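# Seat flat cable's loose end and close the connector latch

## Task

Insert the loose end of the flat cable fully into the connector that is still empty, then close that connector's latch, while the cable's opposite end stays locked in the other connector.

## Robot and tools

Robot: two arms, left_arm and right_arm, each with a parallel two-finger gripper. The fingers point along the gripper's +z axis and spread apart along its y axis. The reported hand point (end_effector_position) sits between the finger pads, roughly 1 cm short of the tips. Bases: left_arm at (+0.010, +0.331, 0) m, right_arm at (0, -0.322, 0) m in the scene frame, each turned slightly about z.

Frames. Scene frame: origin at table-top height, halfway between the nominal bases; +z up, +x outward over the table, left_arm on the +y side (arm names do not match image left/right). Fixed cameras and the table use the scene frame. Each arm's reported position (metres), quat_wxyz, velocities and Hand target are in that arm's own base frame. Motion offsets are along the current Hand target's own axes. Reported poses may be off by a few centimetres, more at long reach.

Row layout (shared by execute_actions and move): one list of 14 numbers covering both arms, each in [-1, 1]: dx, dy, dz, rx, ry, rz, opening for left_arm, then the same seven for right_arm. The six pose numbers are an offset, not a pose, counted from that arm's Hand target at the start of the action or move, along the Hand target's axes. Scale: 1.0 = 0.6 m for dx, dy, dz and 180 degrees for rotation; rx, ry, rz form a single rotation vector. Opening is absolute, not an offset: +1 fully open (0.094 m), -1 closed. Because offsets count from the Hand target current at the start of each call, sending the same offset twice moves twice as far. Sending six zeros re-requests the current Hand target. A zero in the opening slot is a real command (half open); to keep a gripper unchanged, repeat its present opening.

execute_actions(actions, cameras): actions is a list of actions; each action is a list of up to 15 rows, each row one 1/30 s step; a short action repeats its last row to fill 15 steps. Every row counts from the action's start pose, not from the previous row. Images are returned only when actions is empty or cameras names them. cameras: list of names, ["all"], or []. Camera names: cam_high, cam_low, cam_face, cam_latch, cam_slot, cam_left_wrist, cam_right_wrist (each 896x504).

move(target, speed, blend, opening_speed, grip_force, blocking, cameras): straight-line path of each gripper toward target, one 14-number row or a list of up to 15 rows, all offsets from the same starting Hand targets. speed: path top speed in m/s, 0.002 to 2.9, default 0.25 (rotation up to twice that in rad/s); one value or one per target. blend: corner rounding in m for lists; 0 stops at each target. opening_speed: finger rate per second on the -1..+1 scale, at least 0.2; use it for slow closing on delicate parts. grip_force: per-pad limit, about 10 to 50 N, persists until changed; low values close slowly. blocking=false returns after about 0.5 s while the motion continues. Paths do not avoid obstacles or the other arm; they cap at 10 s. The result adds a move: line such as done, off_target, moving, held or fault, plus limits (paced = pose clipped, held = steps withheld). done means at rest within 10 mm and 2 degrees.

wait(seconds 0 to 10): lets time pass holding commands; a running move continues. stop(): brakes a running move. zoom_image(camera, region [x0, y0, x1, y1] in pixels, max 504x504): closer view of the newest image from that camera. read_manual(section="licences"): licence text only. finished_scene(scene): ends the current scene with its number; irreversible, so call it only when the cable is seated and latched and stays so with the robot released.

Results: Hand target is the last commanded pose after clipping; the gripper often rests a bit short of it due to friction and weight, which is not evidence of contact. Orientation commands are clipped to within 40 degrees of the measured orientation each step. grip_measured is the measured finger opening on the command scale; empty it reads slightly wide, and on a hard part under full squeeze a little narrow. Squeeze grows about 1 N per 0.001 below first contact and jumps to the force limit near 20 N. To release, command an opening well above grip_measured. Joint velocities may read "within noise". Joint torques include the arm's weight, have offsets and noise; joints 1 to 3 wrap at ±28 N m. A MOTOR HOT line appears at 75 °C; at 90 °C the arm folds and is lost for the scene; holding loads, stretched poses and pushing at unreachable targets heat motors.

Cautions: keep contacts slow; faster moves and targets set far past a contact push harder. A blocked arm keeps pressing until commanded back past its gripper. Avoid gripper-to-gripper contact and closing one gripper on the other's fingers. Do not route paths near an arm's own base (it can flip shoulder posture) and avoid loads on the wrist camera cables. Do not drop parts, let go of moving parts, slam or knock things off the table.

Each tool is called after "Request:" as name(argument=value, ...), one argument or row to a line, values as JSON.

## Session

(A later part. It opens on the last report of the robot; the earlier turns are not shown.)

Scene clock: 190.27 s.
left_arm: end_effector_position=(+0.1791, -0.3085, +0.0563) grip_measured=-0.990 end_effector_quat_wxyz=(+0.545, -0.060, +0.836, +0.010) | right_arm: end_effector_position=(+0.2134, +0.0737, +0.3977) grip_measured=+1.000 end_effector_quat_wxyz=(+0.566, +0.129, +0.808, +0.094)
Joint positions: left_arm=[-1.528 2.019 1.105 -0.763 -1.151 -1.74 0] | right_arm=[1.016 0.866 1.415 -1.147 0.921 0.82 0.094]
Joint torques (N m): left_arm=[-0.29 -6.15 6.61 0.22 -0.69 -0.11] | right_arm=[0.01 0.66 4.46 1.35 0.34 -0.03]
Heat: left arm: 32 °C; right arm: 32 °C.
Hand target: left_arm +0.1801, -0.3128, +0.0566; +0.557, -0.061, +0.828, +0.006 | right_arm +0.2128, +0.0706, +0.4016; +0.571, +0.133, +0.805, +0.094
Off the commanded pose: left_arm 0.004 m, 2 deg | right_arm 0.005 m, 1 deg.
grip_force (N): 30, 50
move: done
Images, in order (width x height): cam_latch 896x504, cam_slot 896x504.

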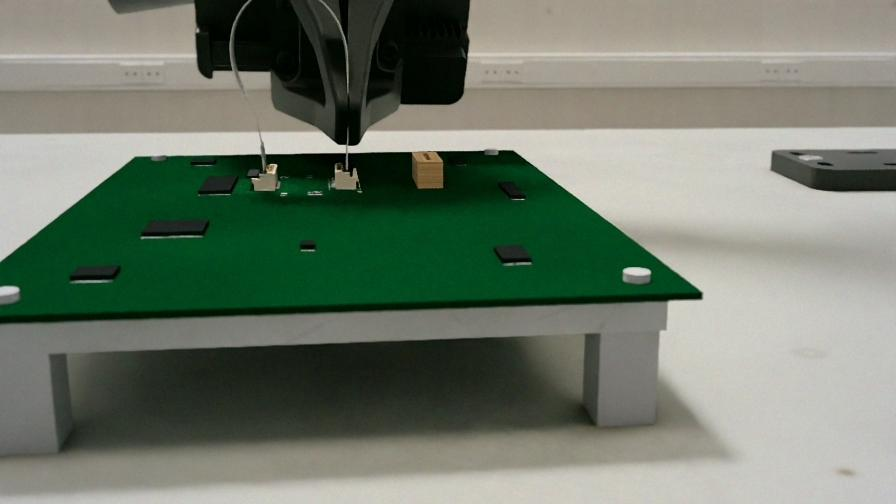

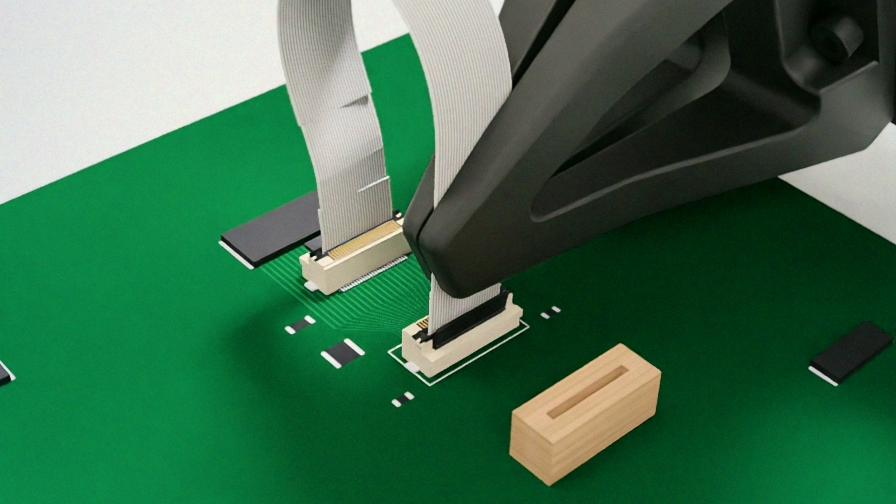

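Request:
move(
  target=[0.0028,-0.0002,0.0011,-0.0003,-0.0001,0.0008,-1,0,0,0,0,0,0,1],
  speed=0.015,
  cameras=["cam_latch","cam_slot"],
)

Request:
zoom_image(
  camera="cam_latch",
  region=[330, 145, 366, 195],
)

Request:
zoom_image(
  camera="cam_slot",
  region=[400, 270, 530, 370],
)

Scene clock: 192.17 s.
left_arm: end_effector_position=(+0.1791, -0.3087, +0.0558) grip_measured=-0.990 end_effector_quat_wxyz=(+0.547, -0.058, +0.835, +0.011) | right_arm: end_effector_position=(+0.2134, +0.0737, +0.3977) grip_measured=+1.000 end_effector_quat_wxyz=(+0.566, +0.129, +0.808, +0.094)
Joint positions: left_arm=[-1.529 2.023 1.105 -0.762 -1.155 -1.74 0] | right_arm=[1.016 0.866 1.415 -1.147 0.921 0.82 0.094]
Joint torques (N m): left_arm=[-0.23 -6.01 6.71 0.23 -0.69 -0.11] | right_arm=[0.01 0.66 4.46 1.36 0.34 -0.04]
Heat: left arm: 32 °C; right arm: 32 °C.
Hand target: left_arm +0.1801, -0.3130, +0.0548; +0.557, -0.060, +0.828, +0.008 | right_arm +0.2128, +0.0706, +0.4016; +0.571, +0.133, +0.805, +0.094
Off the commanded pose: left_arm 0.005 m, 1 deg | right_arm 0.005 m, 1 deg.
grip_force (N): 30, 50
move: done
Images, in order (width x height): cam_latch 896x504, cam_slot 896x504.

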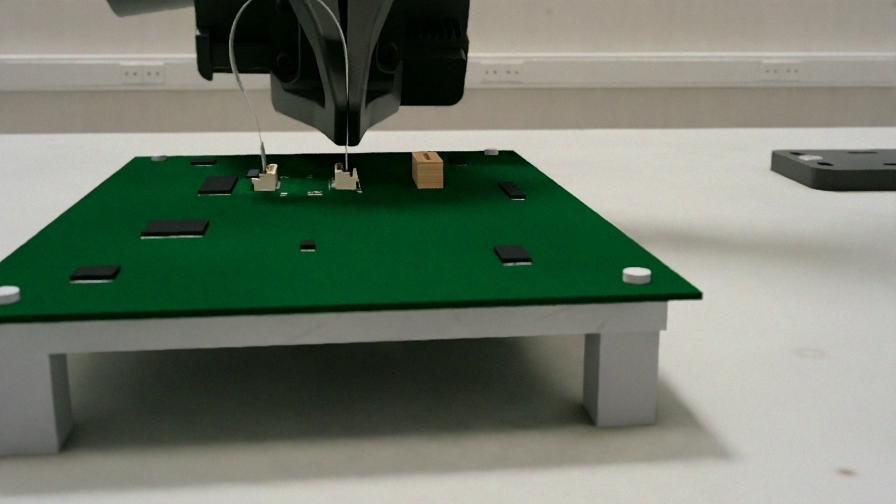

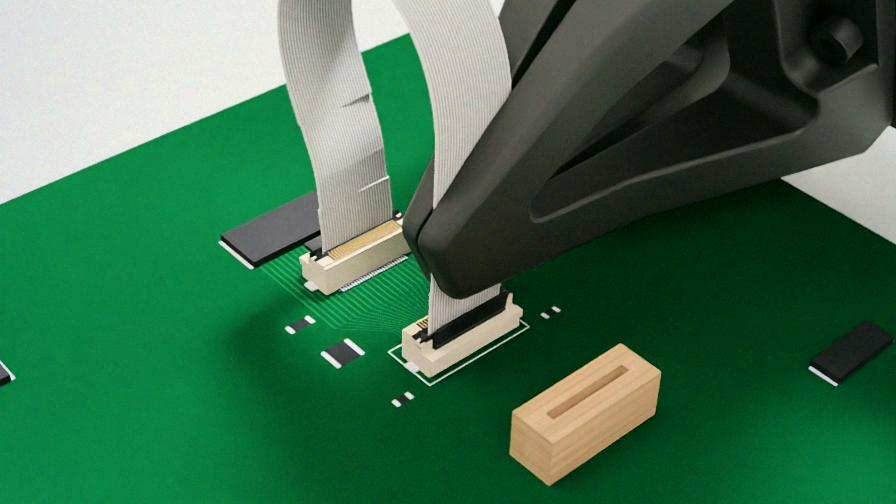

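Scaled by 10.080 from the camera's 896x504 image, which has a finer 1280x720 frame.

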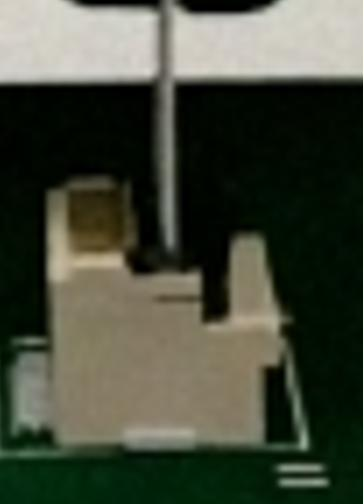

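Scaled by 3.877 from the camera's 896x504 image, which has a finer 1280x720 frame.

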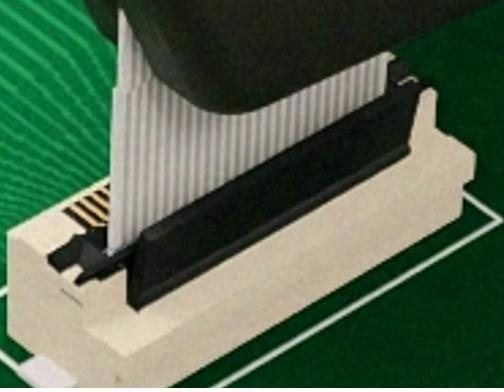

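Request:
move(
  target=[0.002,-0.0002,0.0008,-0.0003,-0.0001,0.0008,-1,0,0,0,0,0,0,1],
  speed=0.015,
  cameras=["cam_latch","cam_slot"],
)

Request:
zoom_image(
  camera="cam_slot",
  region=[290, 180, 430, 290],
)

Request:
zoom_image(
  camera="cam_slot",
  region=[400, 270, 530, 370],
)

Scene clock: 194.77 s.
left_arm: end_effector_position=(+0.1791, -0.3088, +0.0558) grip_measured=-0.990 end_effector_quat_wxyz=(+0.549, -0.057, +0.834, +0.012) | right_arm: end_effector_position=(+0.2134, +0.0737, +0.3977) grip_measured=+1.000 end_effector_quat_wxyz=(+0.566, +0.129, +0.808, +0.094)
Joint positions: left_arm=[-1.53 2.026 1.105 -0.762 -1.161 -1.74 0] | right_arm=[1.016 0.866 1.415 -1.147 0.921 0.82 0.094]
Joint torques (N m): left_arm=[-0.12 -5.96 6.82 0.29 -0.61 -0.11] | right_arm=[-0.01 0.65 4.46 1.36 0.33 -0.04]
Heat: left arm: 32 °C; right arm: 32 °C.
Hand target: left_arm +0.1802, -0.3132, +0.0536; +0.557, -0.059, +0.828, +0.009 | right_arm +0.2128, +0.0706, +0.4016; +0.571, +0.133, +0.805, +0.094
Off the commanded pose: left_arm 0.005 m, 1 deg | right_arm 0.005 m, 1 deg.
grip_force (N): 30, 50
move: done
Images, in order (width x height): cam_latch 896x504, cam_slot 896x504.

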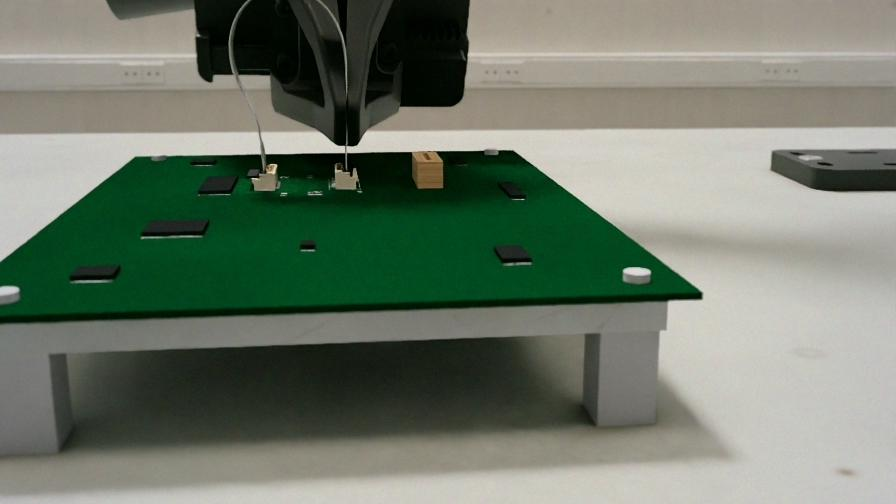

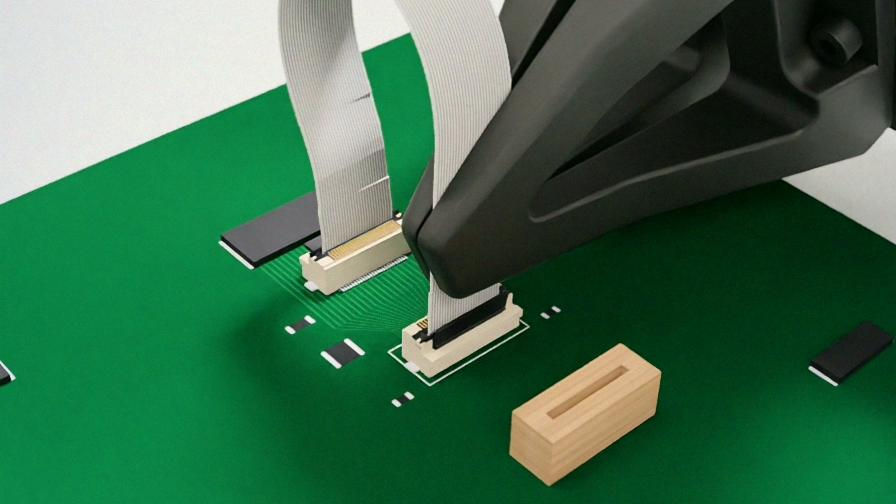

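Scaled by 3.600 from the camera's 896x504 image, which has a finer 1280x720 frame.

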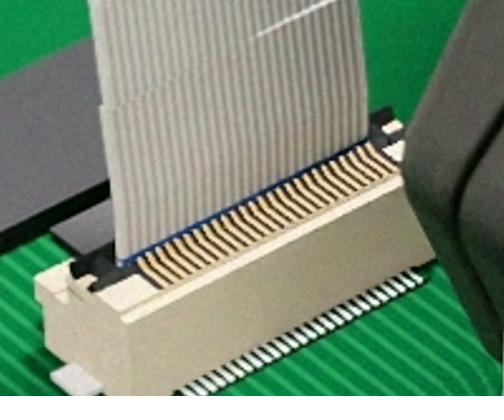

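Scaled by 3.877 from the camera's 896x504 image, which has a finer 1280x720 frame.

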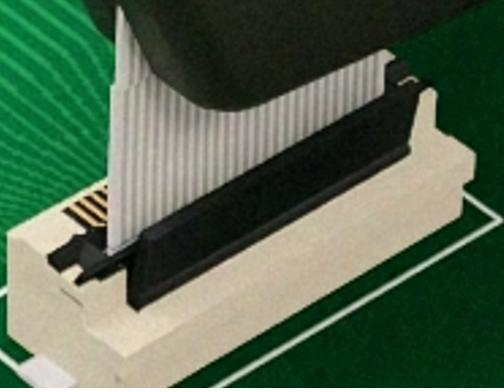

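Request:
move(
  target=[0,0,0,0,0,0,-0.7,0,0,0,0,0,0,1],
  opening_speed=0.4,
  cameras=["cam_latch","cam_slot"],
)

Request:
zoom_image(
  camera="cam_slot",
  region=[400, 270, 530, 370],
)

Request:
zoom_image(
  camera="cam_latch",
  region=[250, 60, 430, 200],
)

Scene clock: 198.80 s.
left_arm: end_effector_position=(+0.1786, -0.3083, +0.0527) grip_measured=-0.702 end_effector_quat_wxyz=(+0.547, -0.055, +0.835, +0.015) | right_arm: end_effector_position=(+0.2134, +0.0737, +0.3977) grip_measured=+1.000 end_effector_quat_wxyz=(+0.566, +0.129, +0.808, +0.094)
Joint positions: left_arm=[-1.53 2.033 1.105 -0.762 -1.154 -1.74 0.014] | right_arm=[1.016 0.866 1.415 -1.147 0.921 0.82 0.094]
Joint torques (N m): left_arm=[-0.03 -6.37 6.91 0.23 -0.67 -0.11] | right_arm=[0.01 0.65 4.45 1.36 0.33 -0.04]
Heat: left arm: 31 °C; right arm: 32 °C.
Hand target: left_arm +0.1802, -0.3132, +0.0535; +0.557, -0.059, +0.828, +0.009 | right_arm +0.2128, +0.0706, +0.4016; +0.571, +0.133, +0.805, +0.094
Off the commanded pose: left_arm 0.005 m, 2 deg | right_arm 0.005 m, 1 deg.
grip_force (N): 30, 50
move: done
Images, in order (width x height): cam_latch 896x504, cam_slot 896x504.

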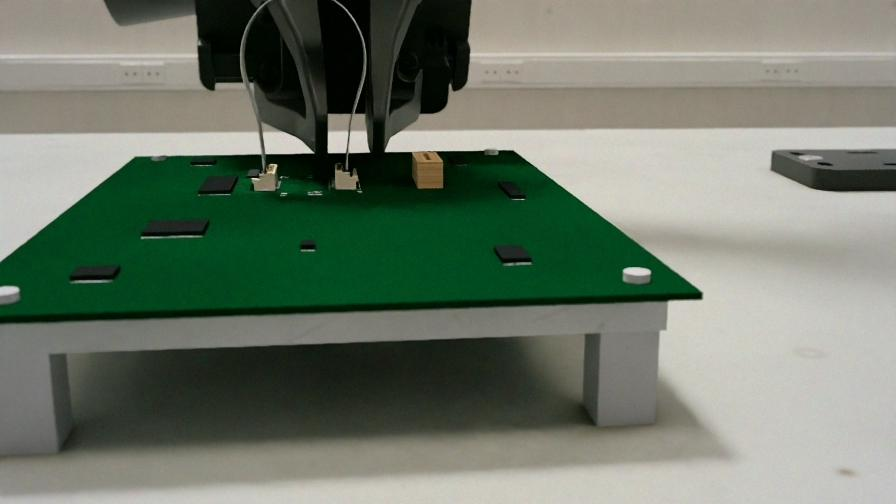

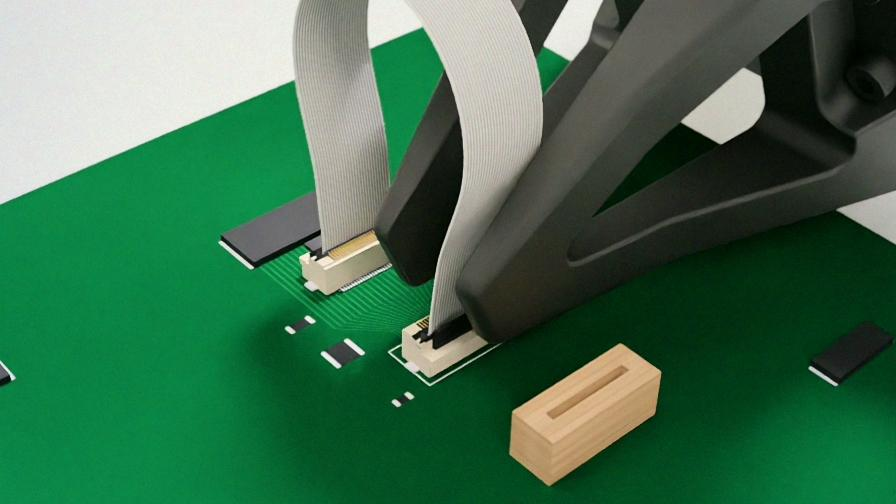

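Scaled by 3.877 from the camera's 896x504 image, which has a finer 1280x720 frame.

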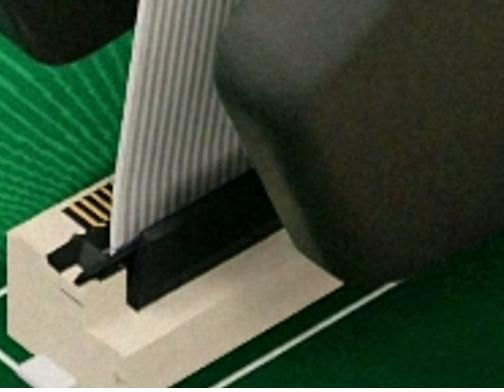

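Scaled by 2.800 from the camera's 896x504 image, which has a finer 1280x720 frame.

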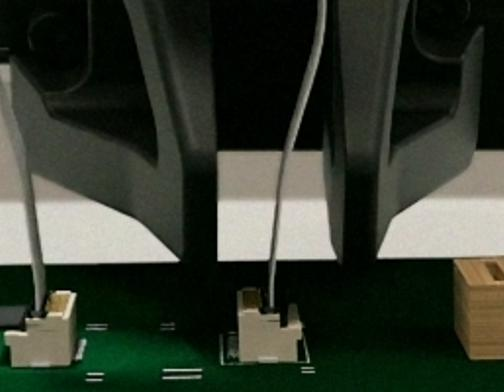

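Request:
move(
  target=[0.0035,0.0158,0.0033,-0.0087,-0.0025,0.0217,-0.82,0,0,0,0,0,0,1],
  speed=0.03,
  opening_speed=0.2,
  cameras=["cam_latch","cam_slot"],
)

Request:
zoom_image(
  camera="cam_slot",
  region=[370, 220, 540, 390],
)

Request:
zoom_image(
  camera="cam_latch",
  region=[310, 110, 390, 200],
)

Scene clock: 213.27 s.
left_arm: end_effector_position=(+0.1785, -0.3050, +0.0499) grip_measured=-0.818 end_effector_quat_wxyz=(+0.547, -0.047, +0.835, +0.027) | right_arm: end_effector_position=(+0.2134, +0.0737, +0.3977) grip_measured=+1.000 end_effector_quat_wxyz=(+0.566, +0.129, +0.808, +0.094)
Joint positions: left_arm=[-1.53 2.043 1.105 -0.78 -1.154 -1.74 0.009] | right_arm=[1.016 0.866 1.415 -1.147 0.921 0.82 0.094]
Joint torques (N m): left_arm=[0.03 -6.12 6.3 -0.11 -0.72 -0.04] | right_arm=[0.01 0.65 4.45 1.36 0.33 -0.04]
Heat: left arm: 31 °C; right arm: 32 °C.
Hand target: left_arm +0.1802, -0.3038, +0.0504; +0.559, -0.038, +0.827, +0.039 | right_arm +0.2128, +0.0706, +0.4016; +0.571, +0.133, +0.805, +0.094
Off the commanded pose: left_arm 0.002 m, 2 deg | right_arm 0.005 m, 1 deg.
grip_force (N): 30, 50
move: done
Images, in order (width x height): cam_latch 896x504, cam_slot 896x504.

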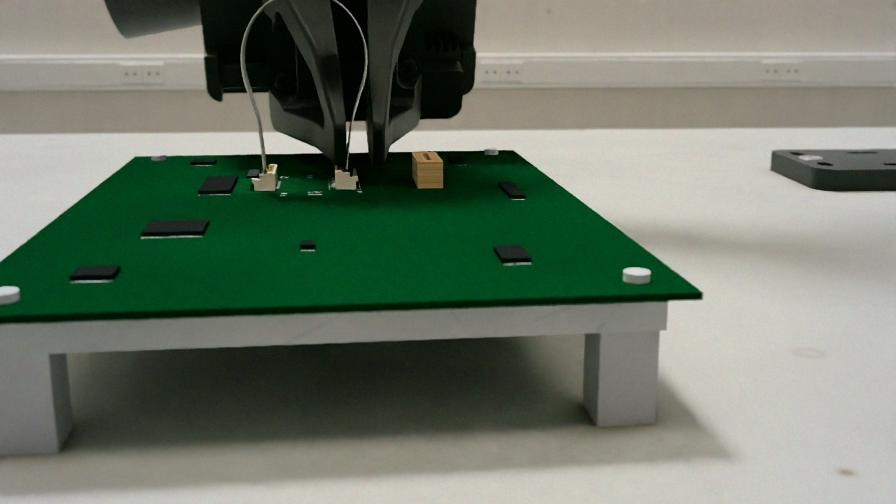

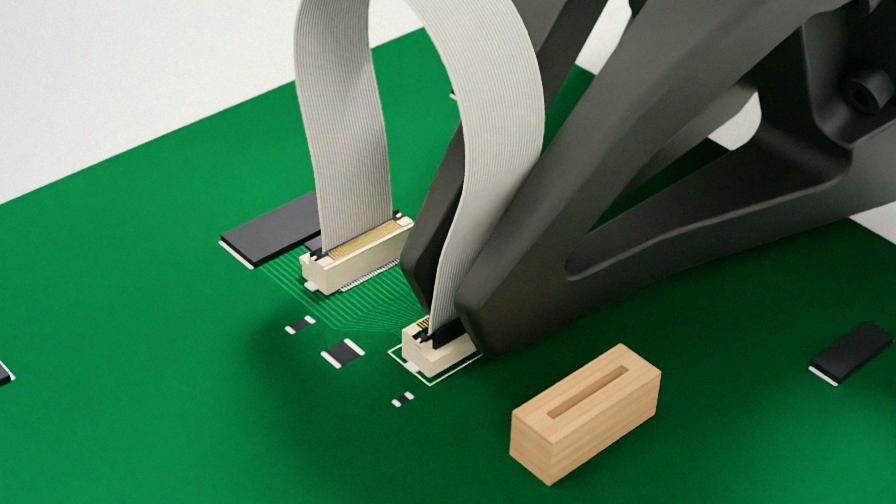

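Scaled by 2.965 from the camera's 896x504 image, which has a finer 1280x720 frame.

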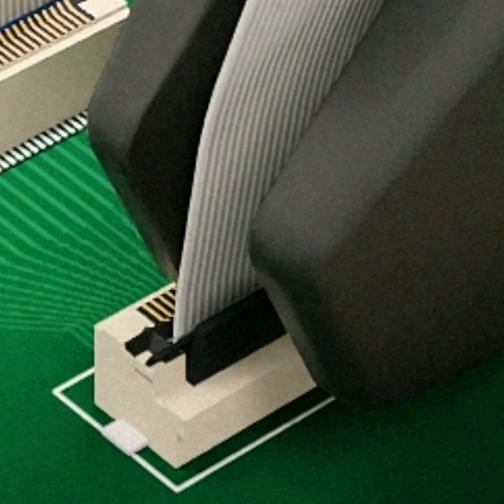

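Scaled by 5.600 from the camera's 896x504 image, which has a finer 1280x720 frame.

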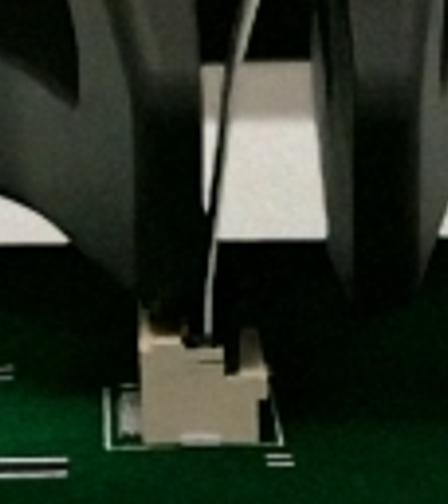

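Request:
move(
  target=[-0.0012,0.0062,0.0002,-0.0031,-0.0009,0.0076,-0.82,0,0,0,0,0,0,1],
  speed=0.02,
  cameras=["cam_latch","cam_slot"],
)

Request:
zoom_image(
  camera="cam_slot",
  region=[370, 220, 540, 390],
)

Request:
zoom_image(
  camera="cam_latch",
  region=[310, 110, 390, 200],
)

Scene clock: 216.83 s.
left_arm: end_effector_position=(+0.1785, -0.3046, +0.0499) grip_measured=-0.818 end_effector_quat_wxyz=(+0.547, -0.047, +0.835, +0.028) | right_arm: end_effector_position=(+0.2134, +0.0737, +0.3977) grip_measured=+1.000 end_effector_quat_wxyz=(+0.566, +0.129, +0.808, +0.094)
Joint positions: left_arm=[-1.53 2.043 1.105 -0.783 -1.154 -1.74 0.009] | right_arm=[1.016 0.866 1.415 -1.147 0.921 0.82 0.094]
Joint torques (N m): left_arm=[-0.02 -6.31 6.13 -0.27 -0.72 -0.04] | right_arm=[-0.01 0.64 4.45 1.36 0.33 -0.03]
Heat: left arm: 31 °C; right arm: 32 °C.
Hand target: left_arm +0.1802, -0.3001, +0.0511; +0.560, -0.031, +0.827, +0.050 | right_arm +0.2128, +0.0706, +0.4016; +0.571, +0.133, +0.805, +0.094
Off the commanded pose: left_arm 0.005 m, 4 deg | right_arm 0.005 m, 1 deg.
grip_force (N): 30, 50
move: off_target (left_arm)
Images, in order (width x height): cam_latch 896x504, cam_slot 896x504.

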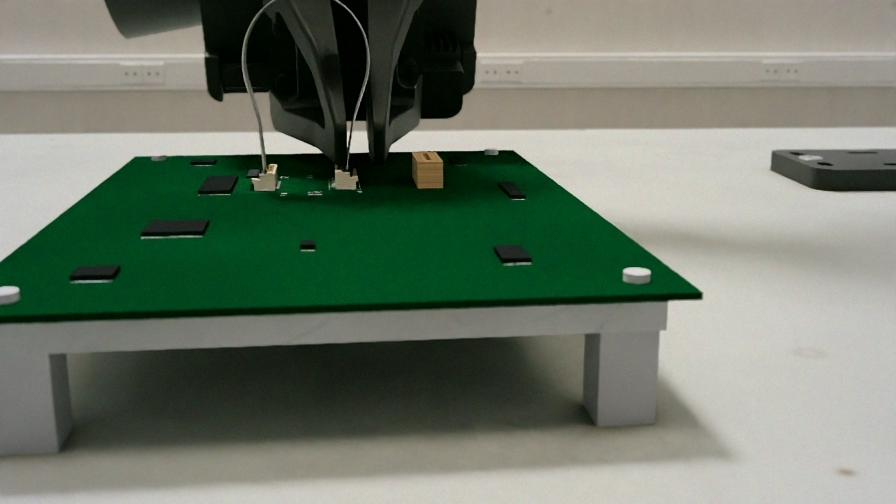

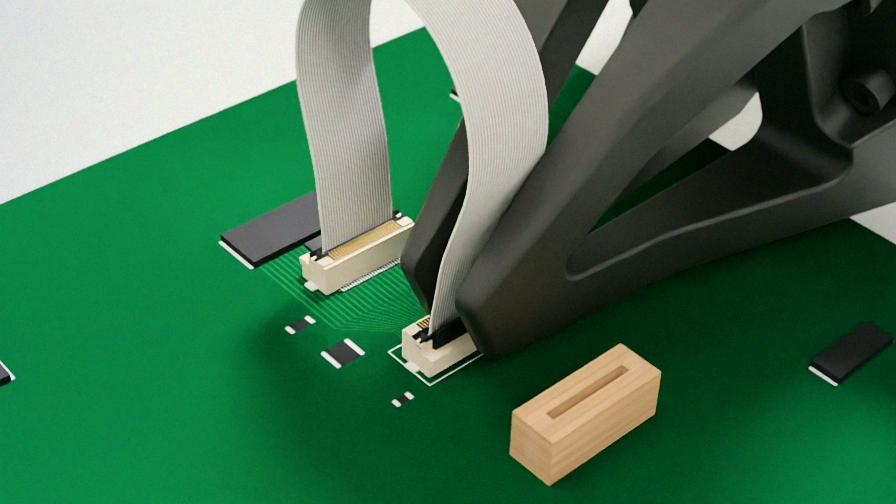

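Scaled by 2.965 from the camera's 896x504 image, which has a finer 1280x720 frame.

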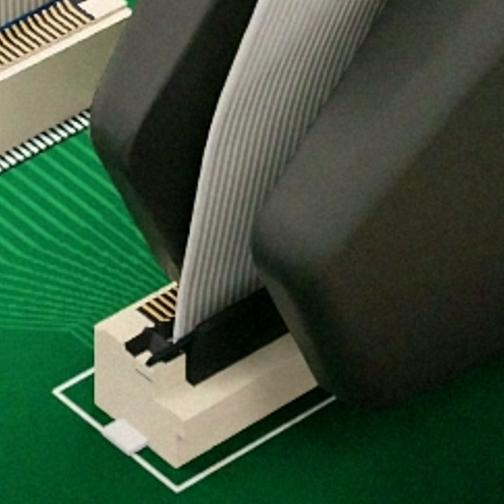

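Scaled by 5.600 from the camera's 896x504 image, which has a finer 1280x720 frame.

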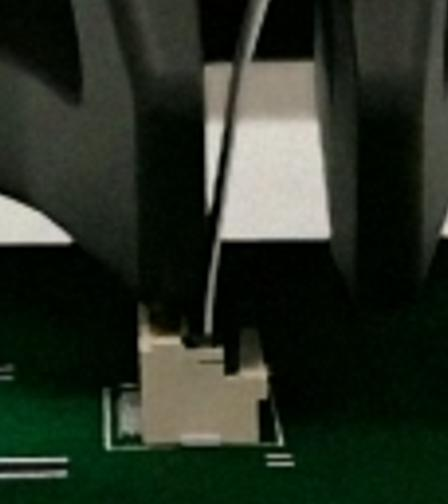

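Request:
move(
  target=[-0.0018,0.0093,0.0003,-0.0047,-0.0014,0.0114,-0.82,0,0,0,0,0,0,1],
  speed=0.02,
  cameras=["cam_latch","cam_slot"],
)

Request:
zoom_image(
  camera="cam_slot",
  region=[370, 220, 540, 390],
)

Request:
zoom_image(
  camera="cam_latch",
  region=[310, 110, 390, 200],
)

Scene clock: 219.33 s.
left_arm: end_effector_position=(+0.1784, -0.3042, +0.0500) grip_measured=-0.818 end_effector_quat_wxyz=(+0.547, -0.046, +0.835, +0.029) | right_arm: end_effector_position=(+0.2134, +0.0737, +0.3977) grip_measured=+1.000 end_effector_quat_wxyz=(+0.566, +0.129, +0.808, +0.094)
Joint positions: left_arm=[-1.53 2.043 1.105 -0.785 -1.154 -1.74 0.009] | right_arm=[1.016 0.866 1.415 -1.147 0.921 0.82 0.094]
Joint torques (N m): left_arm=[0.06 -6.6 5.67 -0.52 -0.72 0.05] | right_arm=[-0.01 0.65 4.46 1.36 0.33 -0.04]
Heat: left arm: 31 °C; right arm: 32 °C.
Hand target: left_arm +0.1802, -0.2946, +0.0523; +0.560, -0.020, +0.825, +0.066 | right_arm +0.2128, +0.0706, +0.4016; +0.571, +0.133, +0.805, +0.094
Off the commanded pose: left_arm 0.010 m, 5 deg | right_arm 0.005 m, 1 deg.
grip_force (N): 30, 50
move: off_target (left_arm)
Images, in order (width x height): cam_latch 896x504, cam_slot 896x504.

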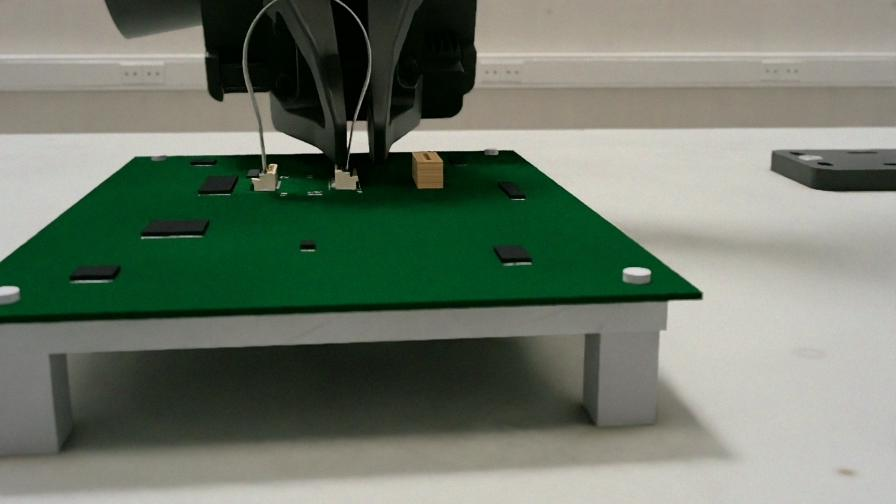

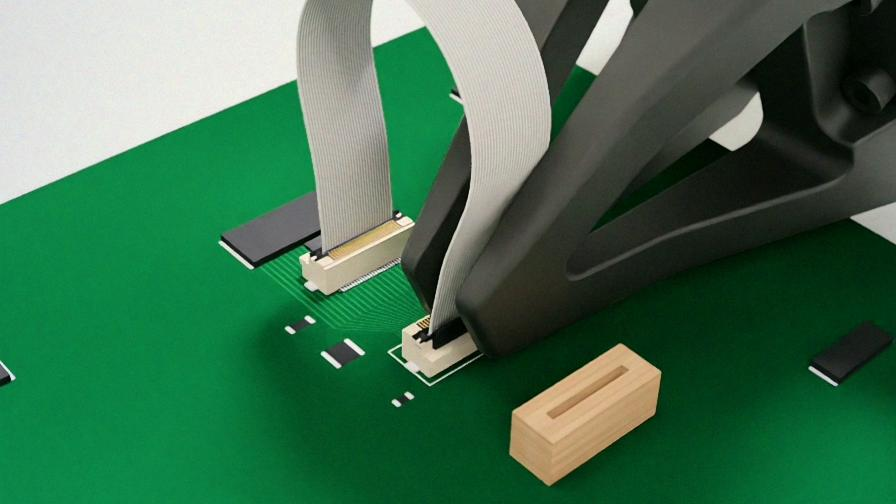

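Scaled by 2.965 from the camera's 896x504 image, which has a finer 1280x720 frame.

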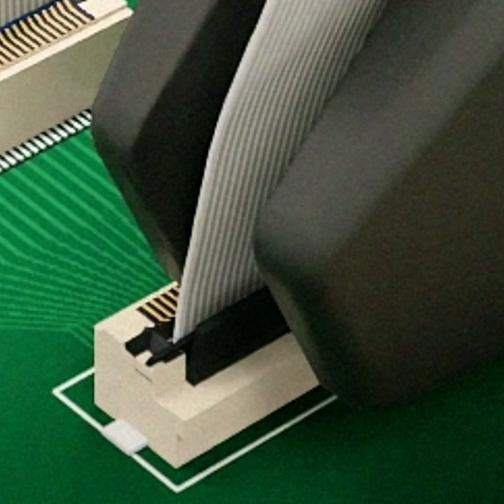

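Scaled by 5.600 from the camera's 896x504 image, which has a finer 1280x720 frame.

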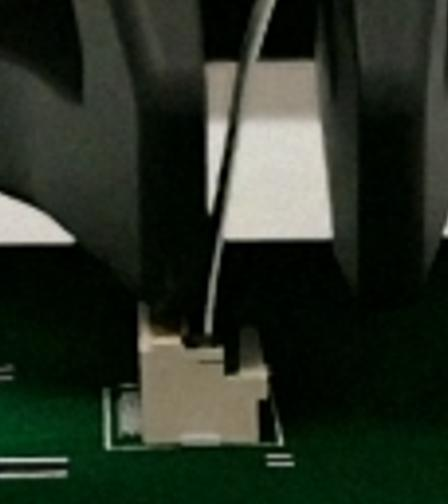

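Request:
move(
  target=[-0.0262,-0.0028,-0.0107,0.0067,0.0033,-0.0167,-0.82,0,0,0,0,0,0,1],
  speed=0.02,
  cameras=["cam_latch","cam_slot"],
)

Request:
zoom_image(
  camera="cam_slot",
  region=[370, 220, 540, 390],
)

Request:
zoom_image(
  camera="cam_latch",
  region=[310, 110, 390, 200],
)

Scene clock: 224.67 s.
left_arm: end_effector_position=(+0.1784, -0.3042, +0.0500) grip_measured=-0.818 end_effector_quat_wxyz=(+0.547, -0.043, +0.835, +0.031) | right_arm: end_effector_position=(+0.2134, +0.0737, +0.3977) grip_measured=+1.000 end_effector_quat_wxyz=(+0.566, +0.129, +0.808, +0.094)
Joint positions: left_arm=[-1.53 2.043 1.105 -0.786 -1.154 -1.734 0.009] | right_arm=[1.016 0.866 1.415 -1.147 0.921 0.82 0.094]
Joint torques (N m): left_arm=[0.27 -10.77 6.02 -0.54 -0.7 -0.05] | right_arm=[0.01 0.66 4.46 1.36 0.34 -0.03]
Heat: left arm: 31 °C; right arm: 32 °C.
Hand target: left_arm +0.1803, -0.2977, +0.0691; +0.558, -0.037, +0.828, +0.043 | right_arm +0.2128, +0.0706, +0.4016; +0.571, +0.133, +0.805, +0.094
Off the commanded pose: left_arm 0.020 m, 2 deg | right_arm 0.005 m, 1 deg.
grip_force (N): 30, 50
move: off_target (left_arm)
Images, in order (width x height): cam_latch 896x504, cam_slot 896x504.

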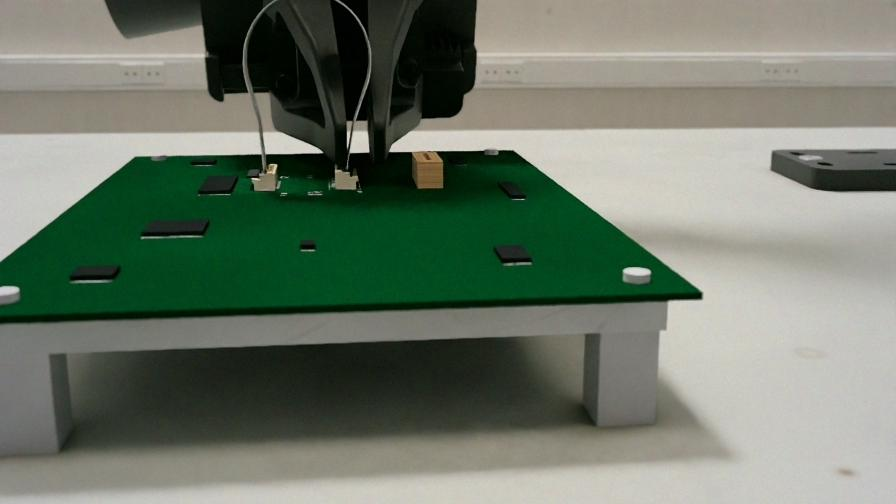

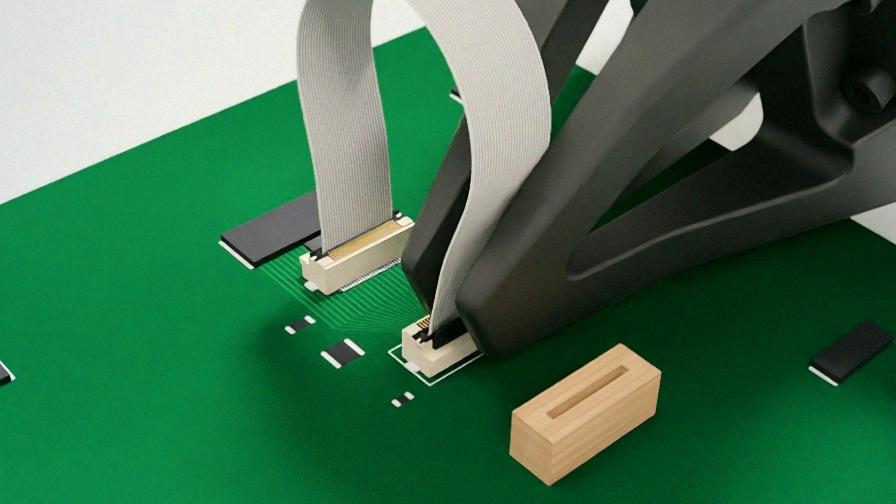

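Scaled by 2.965 from the camera's 896x504 image, which has a finer 1280x720 frame.

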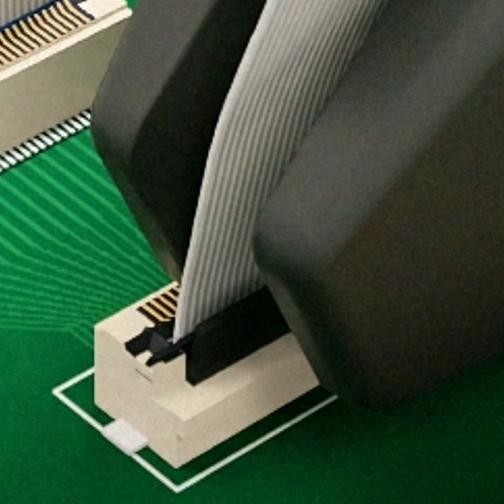

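Scaled by 5.600 from the camera's 896x504 image, which has a finer 1280x720 frame.

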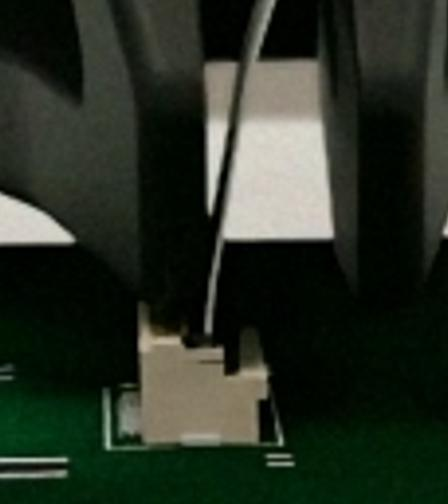

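Request:
move(
  target=[-0.0055,-0.0006,-0.0022,0.0014,0.0007,-0.0035,-0.82,0,0,0,0,0,0,1],
  speed=0.02,
  cameras=["cam_latch","cam_slot"],
)

Request:
zoom_image(
  camera="cam_slot",
  region=[370, 220, 540, 390],
)

Request:
zoom_image(
  camera="cam_latch",
  region=[310, 110, 390, 200],
)

Scene clock: 227.03 s.
left_arm: end_effector_position=(+0.1780, -0.3023, +0.0537) grip_measured=-0.818 end_effector_quat_wxyz=(+0.545, -0.042, +0.837, +0.033) | right_arm: end_effector_position=(+0.2134, +0.0737, +0.3977) grip_measured=+1.000 end_effector_quat_wxyz=(+0.566, +0.129, +0.808, +0.094)
Joint positions: left_arm=[-1.53 2.029 1.105 -0.805 -1.149 -1.734 0.009] | right_arm=[1.016 0.866 1.415 -1.147 0.921 0.82 0.094]
Joint torques (N m): left_arm=[0.53 -10.39 6.12 -0.44 -0.69 0] | right_arm=[-0.01 0.65 4.45 1.36 0.33 -0.04]
Heat: left arm: 31 °C; right arm: 32 °C.
Hand target: left_arm +0.1803, -0.2982, +0.0726; +0.557, -0.040, +0.829, +0.038 | right_arm +0.2128, +0.0706, +0.4016; +0.571, +0.133, +0.805, +0.094
Off the commanded pose: left_arm 0.019 m, 2 deg | right_arm 0.005 m, 1 deg.
grip_force (N): 30, 50
move: off_target (left_arm)
Images, in order (width x height): cam_latch 896x504, cam_slot 896x504.

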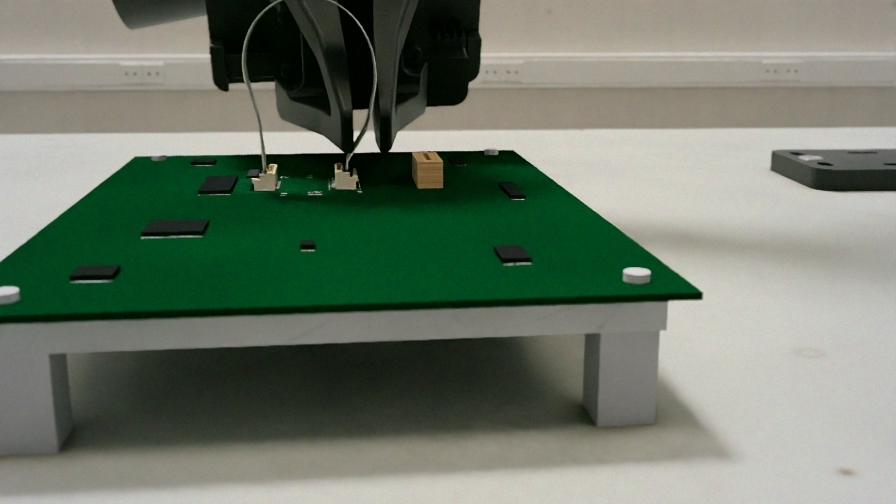

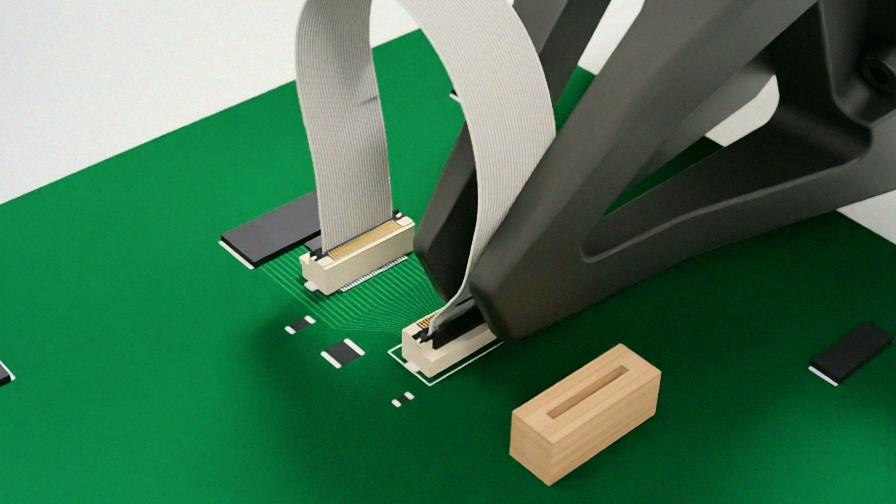

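Scaled by 2.965 from the camera's 896x504 image, which has a finer 1280x720 frame.

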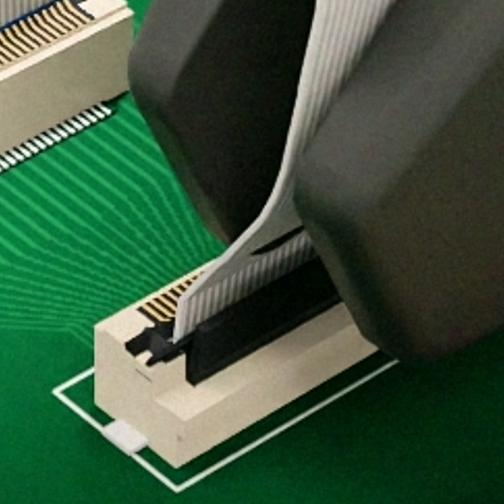

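Scaled by 5.600 from the camera's 896x504 image, which has a finer 1280x720 frame.

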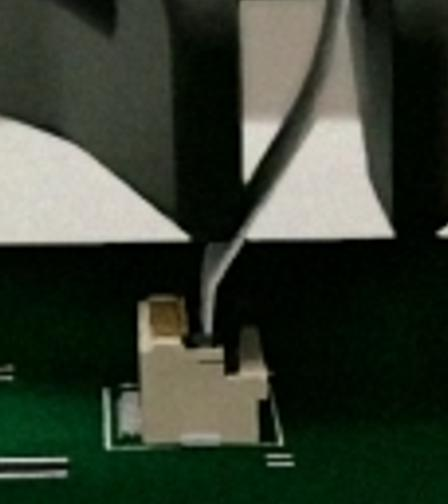

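Request:
zoom_image(
  camera="cam_slot",
  region=[400, 285, 530, 385],
)

Request:
zoom_image(
  camera="cam_latch",
  region=[330, 145, 366, 195],
)

Request:
execute_actions(
  actions=[],
  cameras=["cam_face"],
)

Request:
zoom_image(
  camera="cam_face",
  region=[430, 180, 550, 260],
)

Scaled by 3.877 from the camera's 896x504 image, which has a finer 1280x720 frame.

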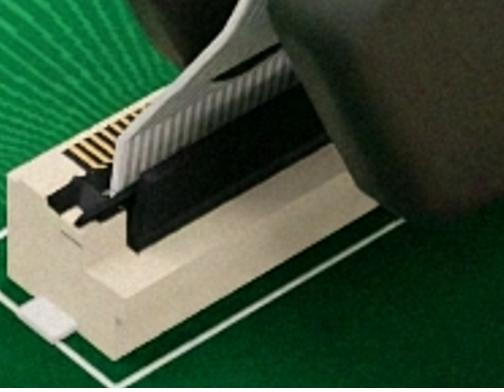

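Scaled by 10.080 from the camera's 896x504 image, which has a finer 1280x720 frame.

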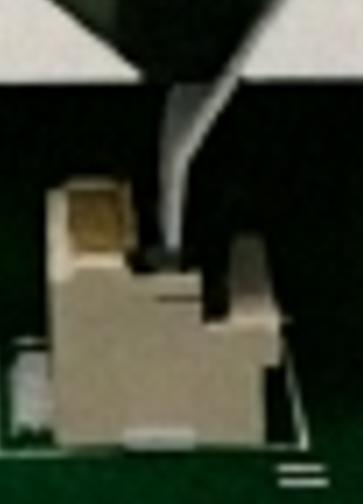

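Scene clock: 234.87 s.
left_arm: end_effector_position=(+0.1780, -0.3023, +0.0537) grip_measured=-0.818 end_effector_quat_wxyz=(+0.545, -0.042, +0.837, +0.033) | right_arm: end_effector_position=(+0.2134, +0.0737, +0.3977) grip_measured=+1.000 end_effector_quat_wxyz=(+0.566, +0.129, +0.808, +0.094)
Joint positions: left_arm=[-1.53 2.029 1.105 -0.805 -1.149 -1.734 0.009] | right_arm=[1.016 0.866 1.415 -1.147 0.921 0.82 0.094]
Joint velocities: within noise
Joint torques (N m): left_arm=[0.25 -10.43 6.26 -0.44 -0.71 -0.02] | right_arm=[0.01 0.66 4.48 1.36 0.33 -0.04]
Heat: left arm: 33 °C; right arm: 32 °C.
Hand target: left_arm +0.1803, -0.2982, +0.0726; +0.557, -0.040, +0.829, +0.038 | right_arm +0.2128, +0.0706, +0.4016; +0.571, +0.133, +0.805, +0.094
Tool commands: left_gripper/opening=-0.82 right_gripper/opening=+1.0
Off the commanded pose: left_arm 0.019 m, 2 deg | right_arm 0.005 m, 1 deg.
grip_force (N): 30, 50
Images, in order (width x height): cam_face 896x504.

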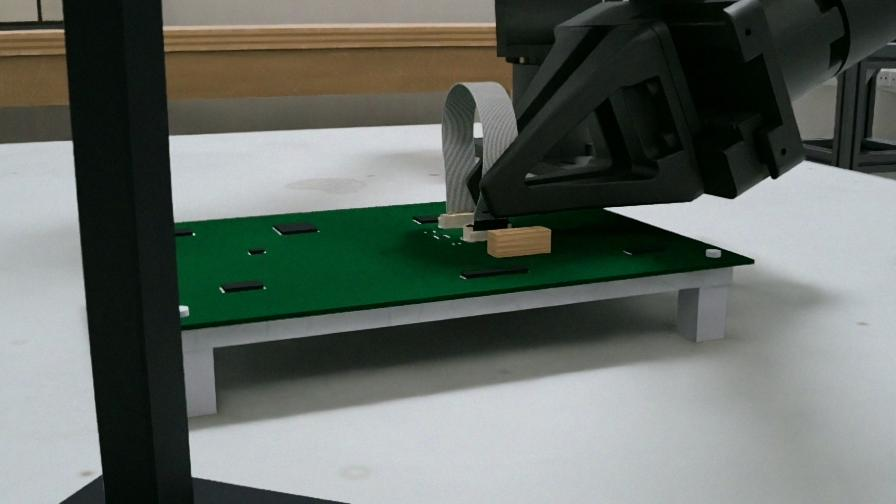

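Scaled by 4.200 from the camera's 896x504 image, which has a finer 1280x720 frame.

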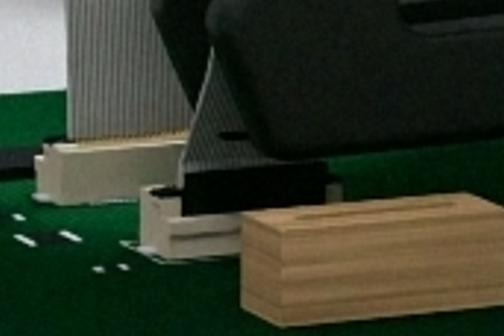

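Request:
move(
  target=[0.0264,-0.0169,0.0091,0.0042,0.0017,-0.0103,-0.82,0,0,0,0,0,0,1],
  speed=0.03,
  cameras=["cam_latch","cam_slot"],
)

Request:
zoom_image(
  camera="cam_latch",
  region=[310, 110, 390, 200],
)

Scene clock: 242.77 s.
left_arm: end_effector_position=(+0.1781, -0.3040, +0.0536) grip_measured=-0.818 end_effector_quat_wxyz=(+0.545, -0.045, +0.837, +0.028) | right_arm: end_effector_position=(+0.2134, +0.0737, +0.3977) grip_measured=+1.000 end_effector_quat_wxyz=(+0.566, +0.129, +0.808, +0.094)
Joint positions: left_arm=[-1.53 2.029 1.105 -0.793 -1.15 -1.734 0.009] | right_arm=[1.016 0.866 1.415 -1.147 0.921 0.82 0.094]
Joint torques (N m): left_arm=[0.24 -6.71 6.72 0.14 -0.65 -0.07] | right_arm=[-0.01 0.65 4.45 1.36 0.33 -0.03]
Heat: left arm: 34 °C; right arm: 32 °C.
Hand target: left_arm +0.1805, -0.3080, +0.0557; +0.556, -0.050, +0.830, +0.023 | right_arm +0.2128, +0.0706, +0.4016; +0.571, +0.133, +0.805, +0.094
Off the commanded pose: left_arm 0.005 m, 2 deg | right_arm 0.005 m, 1 deg.
grip_force (N): 30, 50
move: done
Images, in order (width x height): cam_latch 896x504, cam_slot 896x504.

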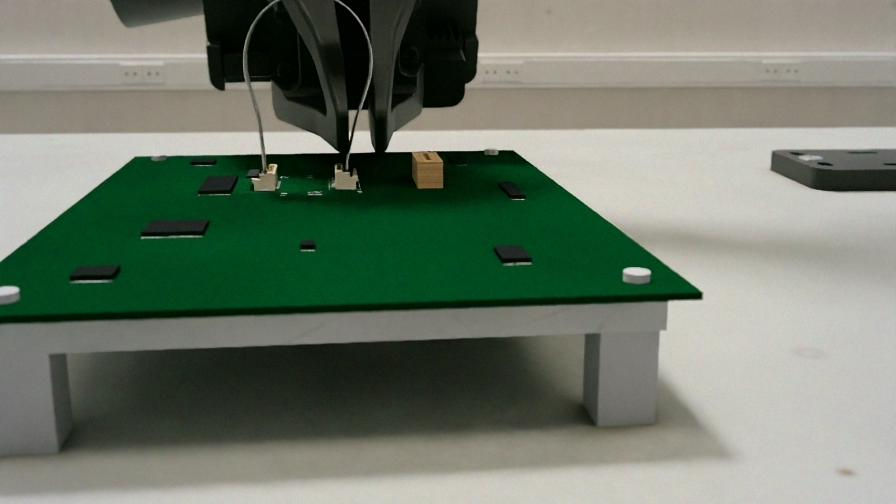

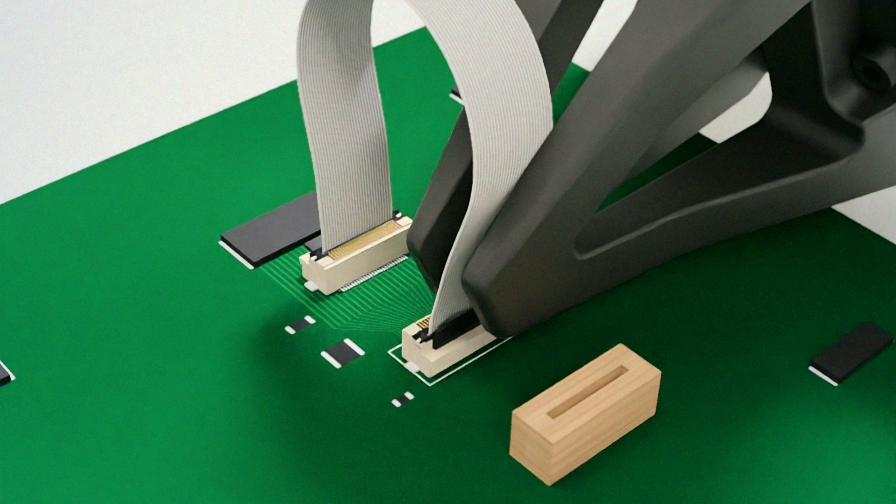

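Scaled by 5.600 from the camera's 896x504 image, which has a finer 1280x720 frame.

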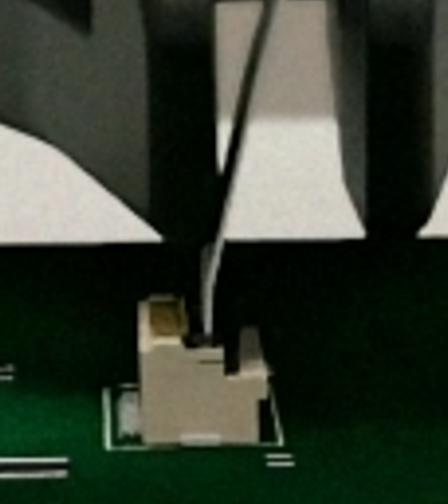

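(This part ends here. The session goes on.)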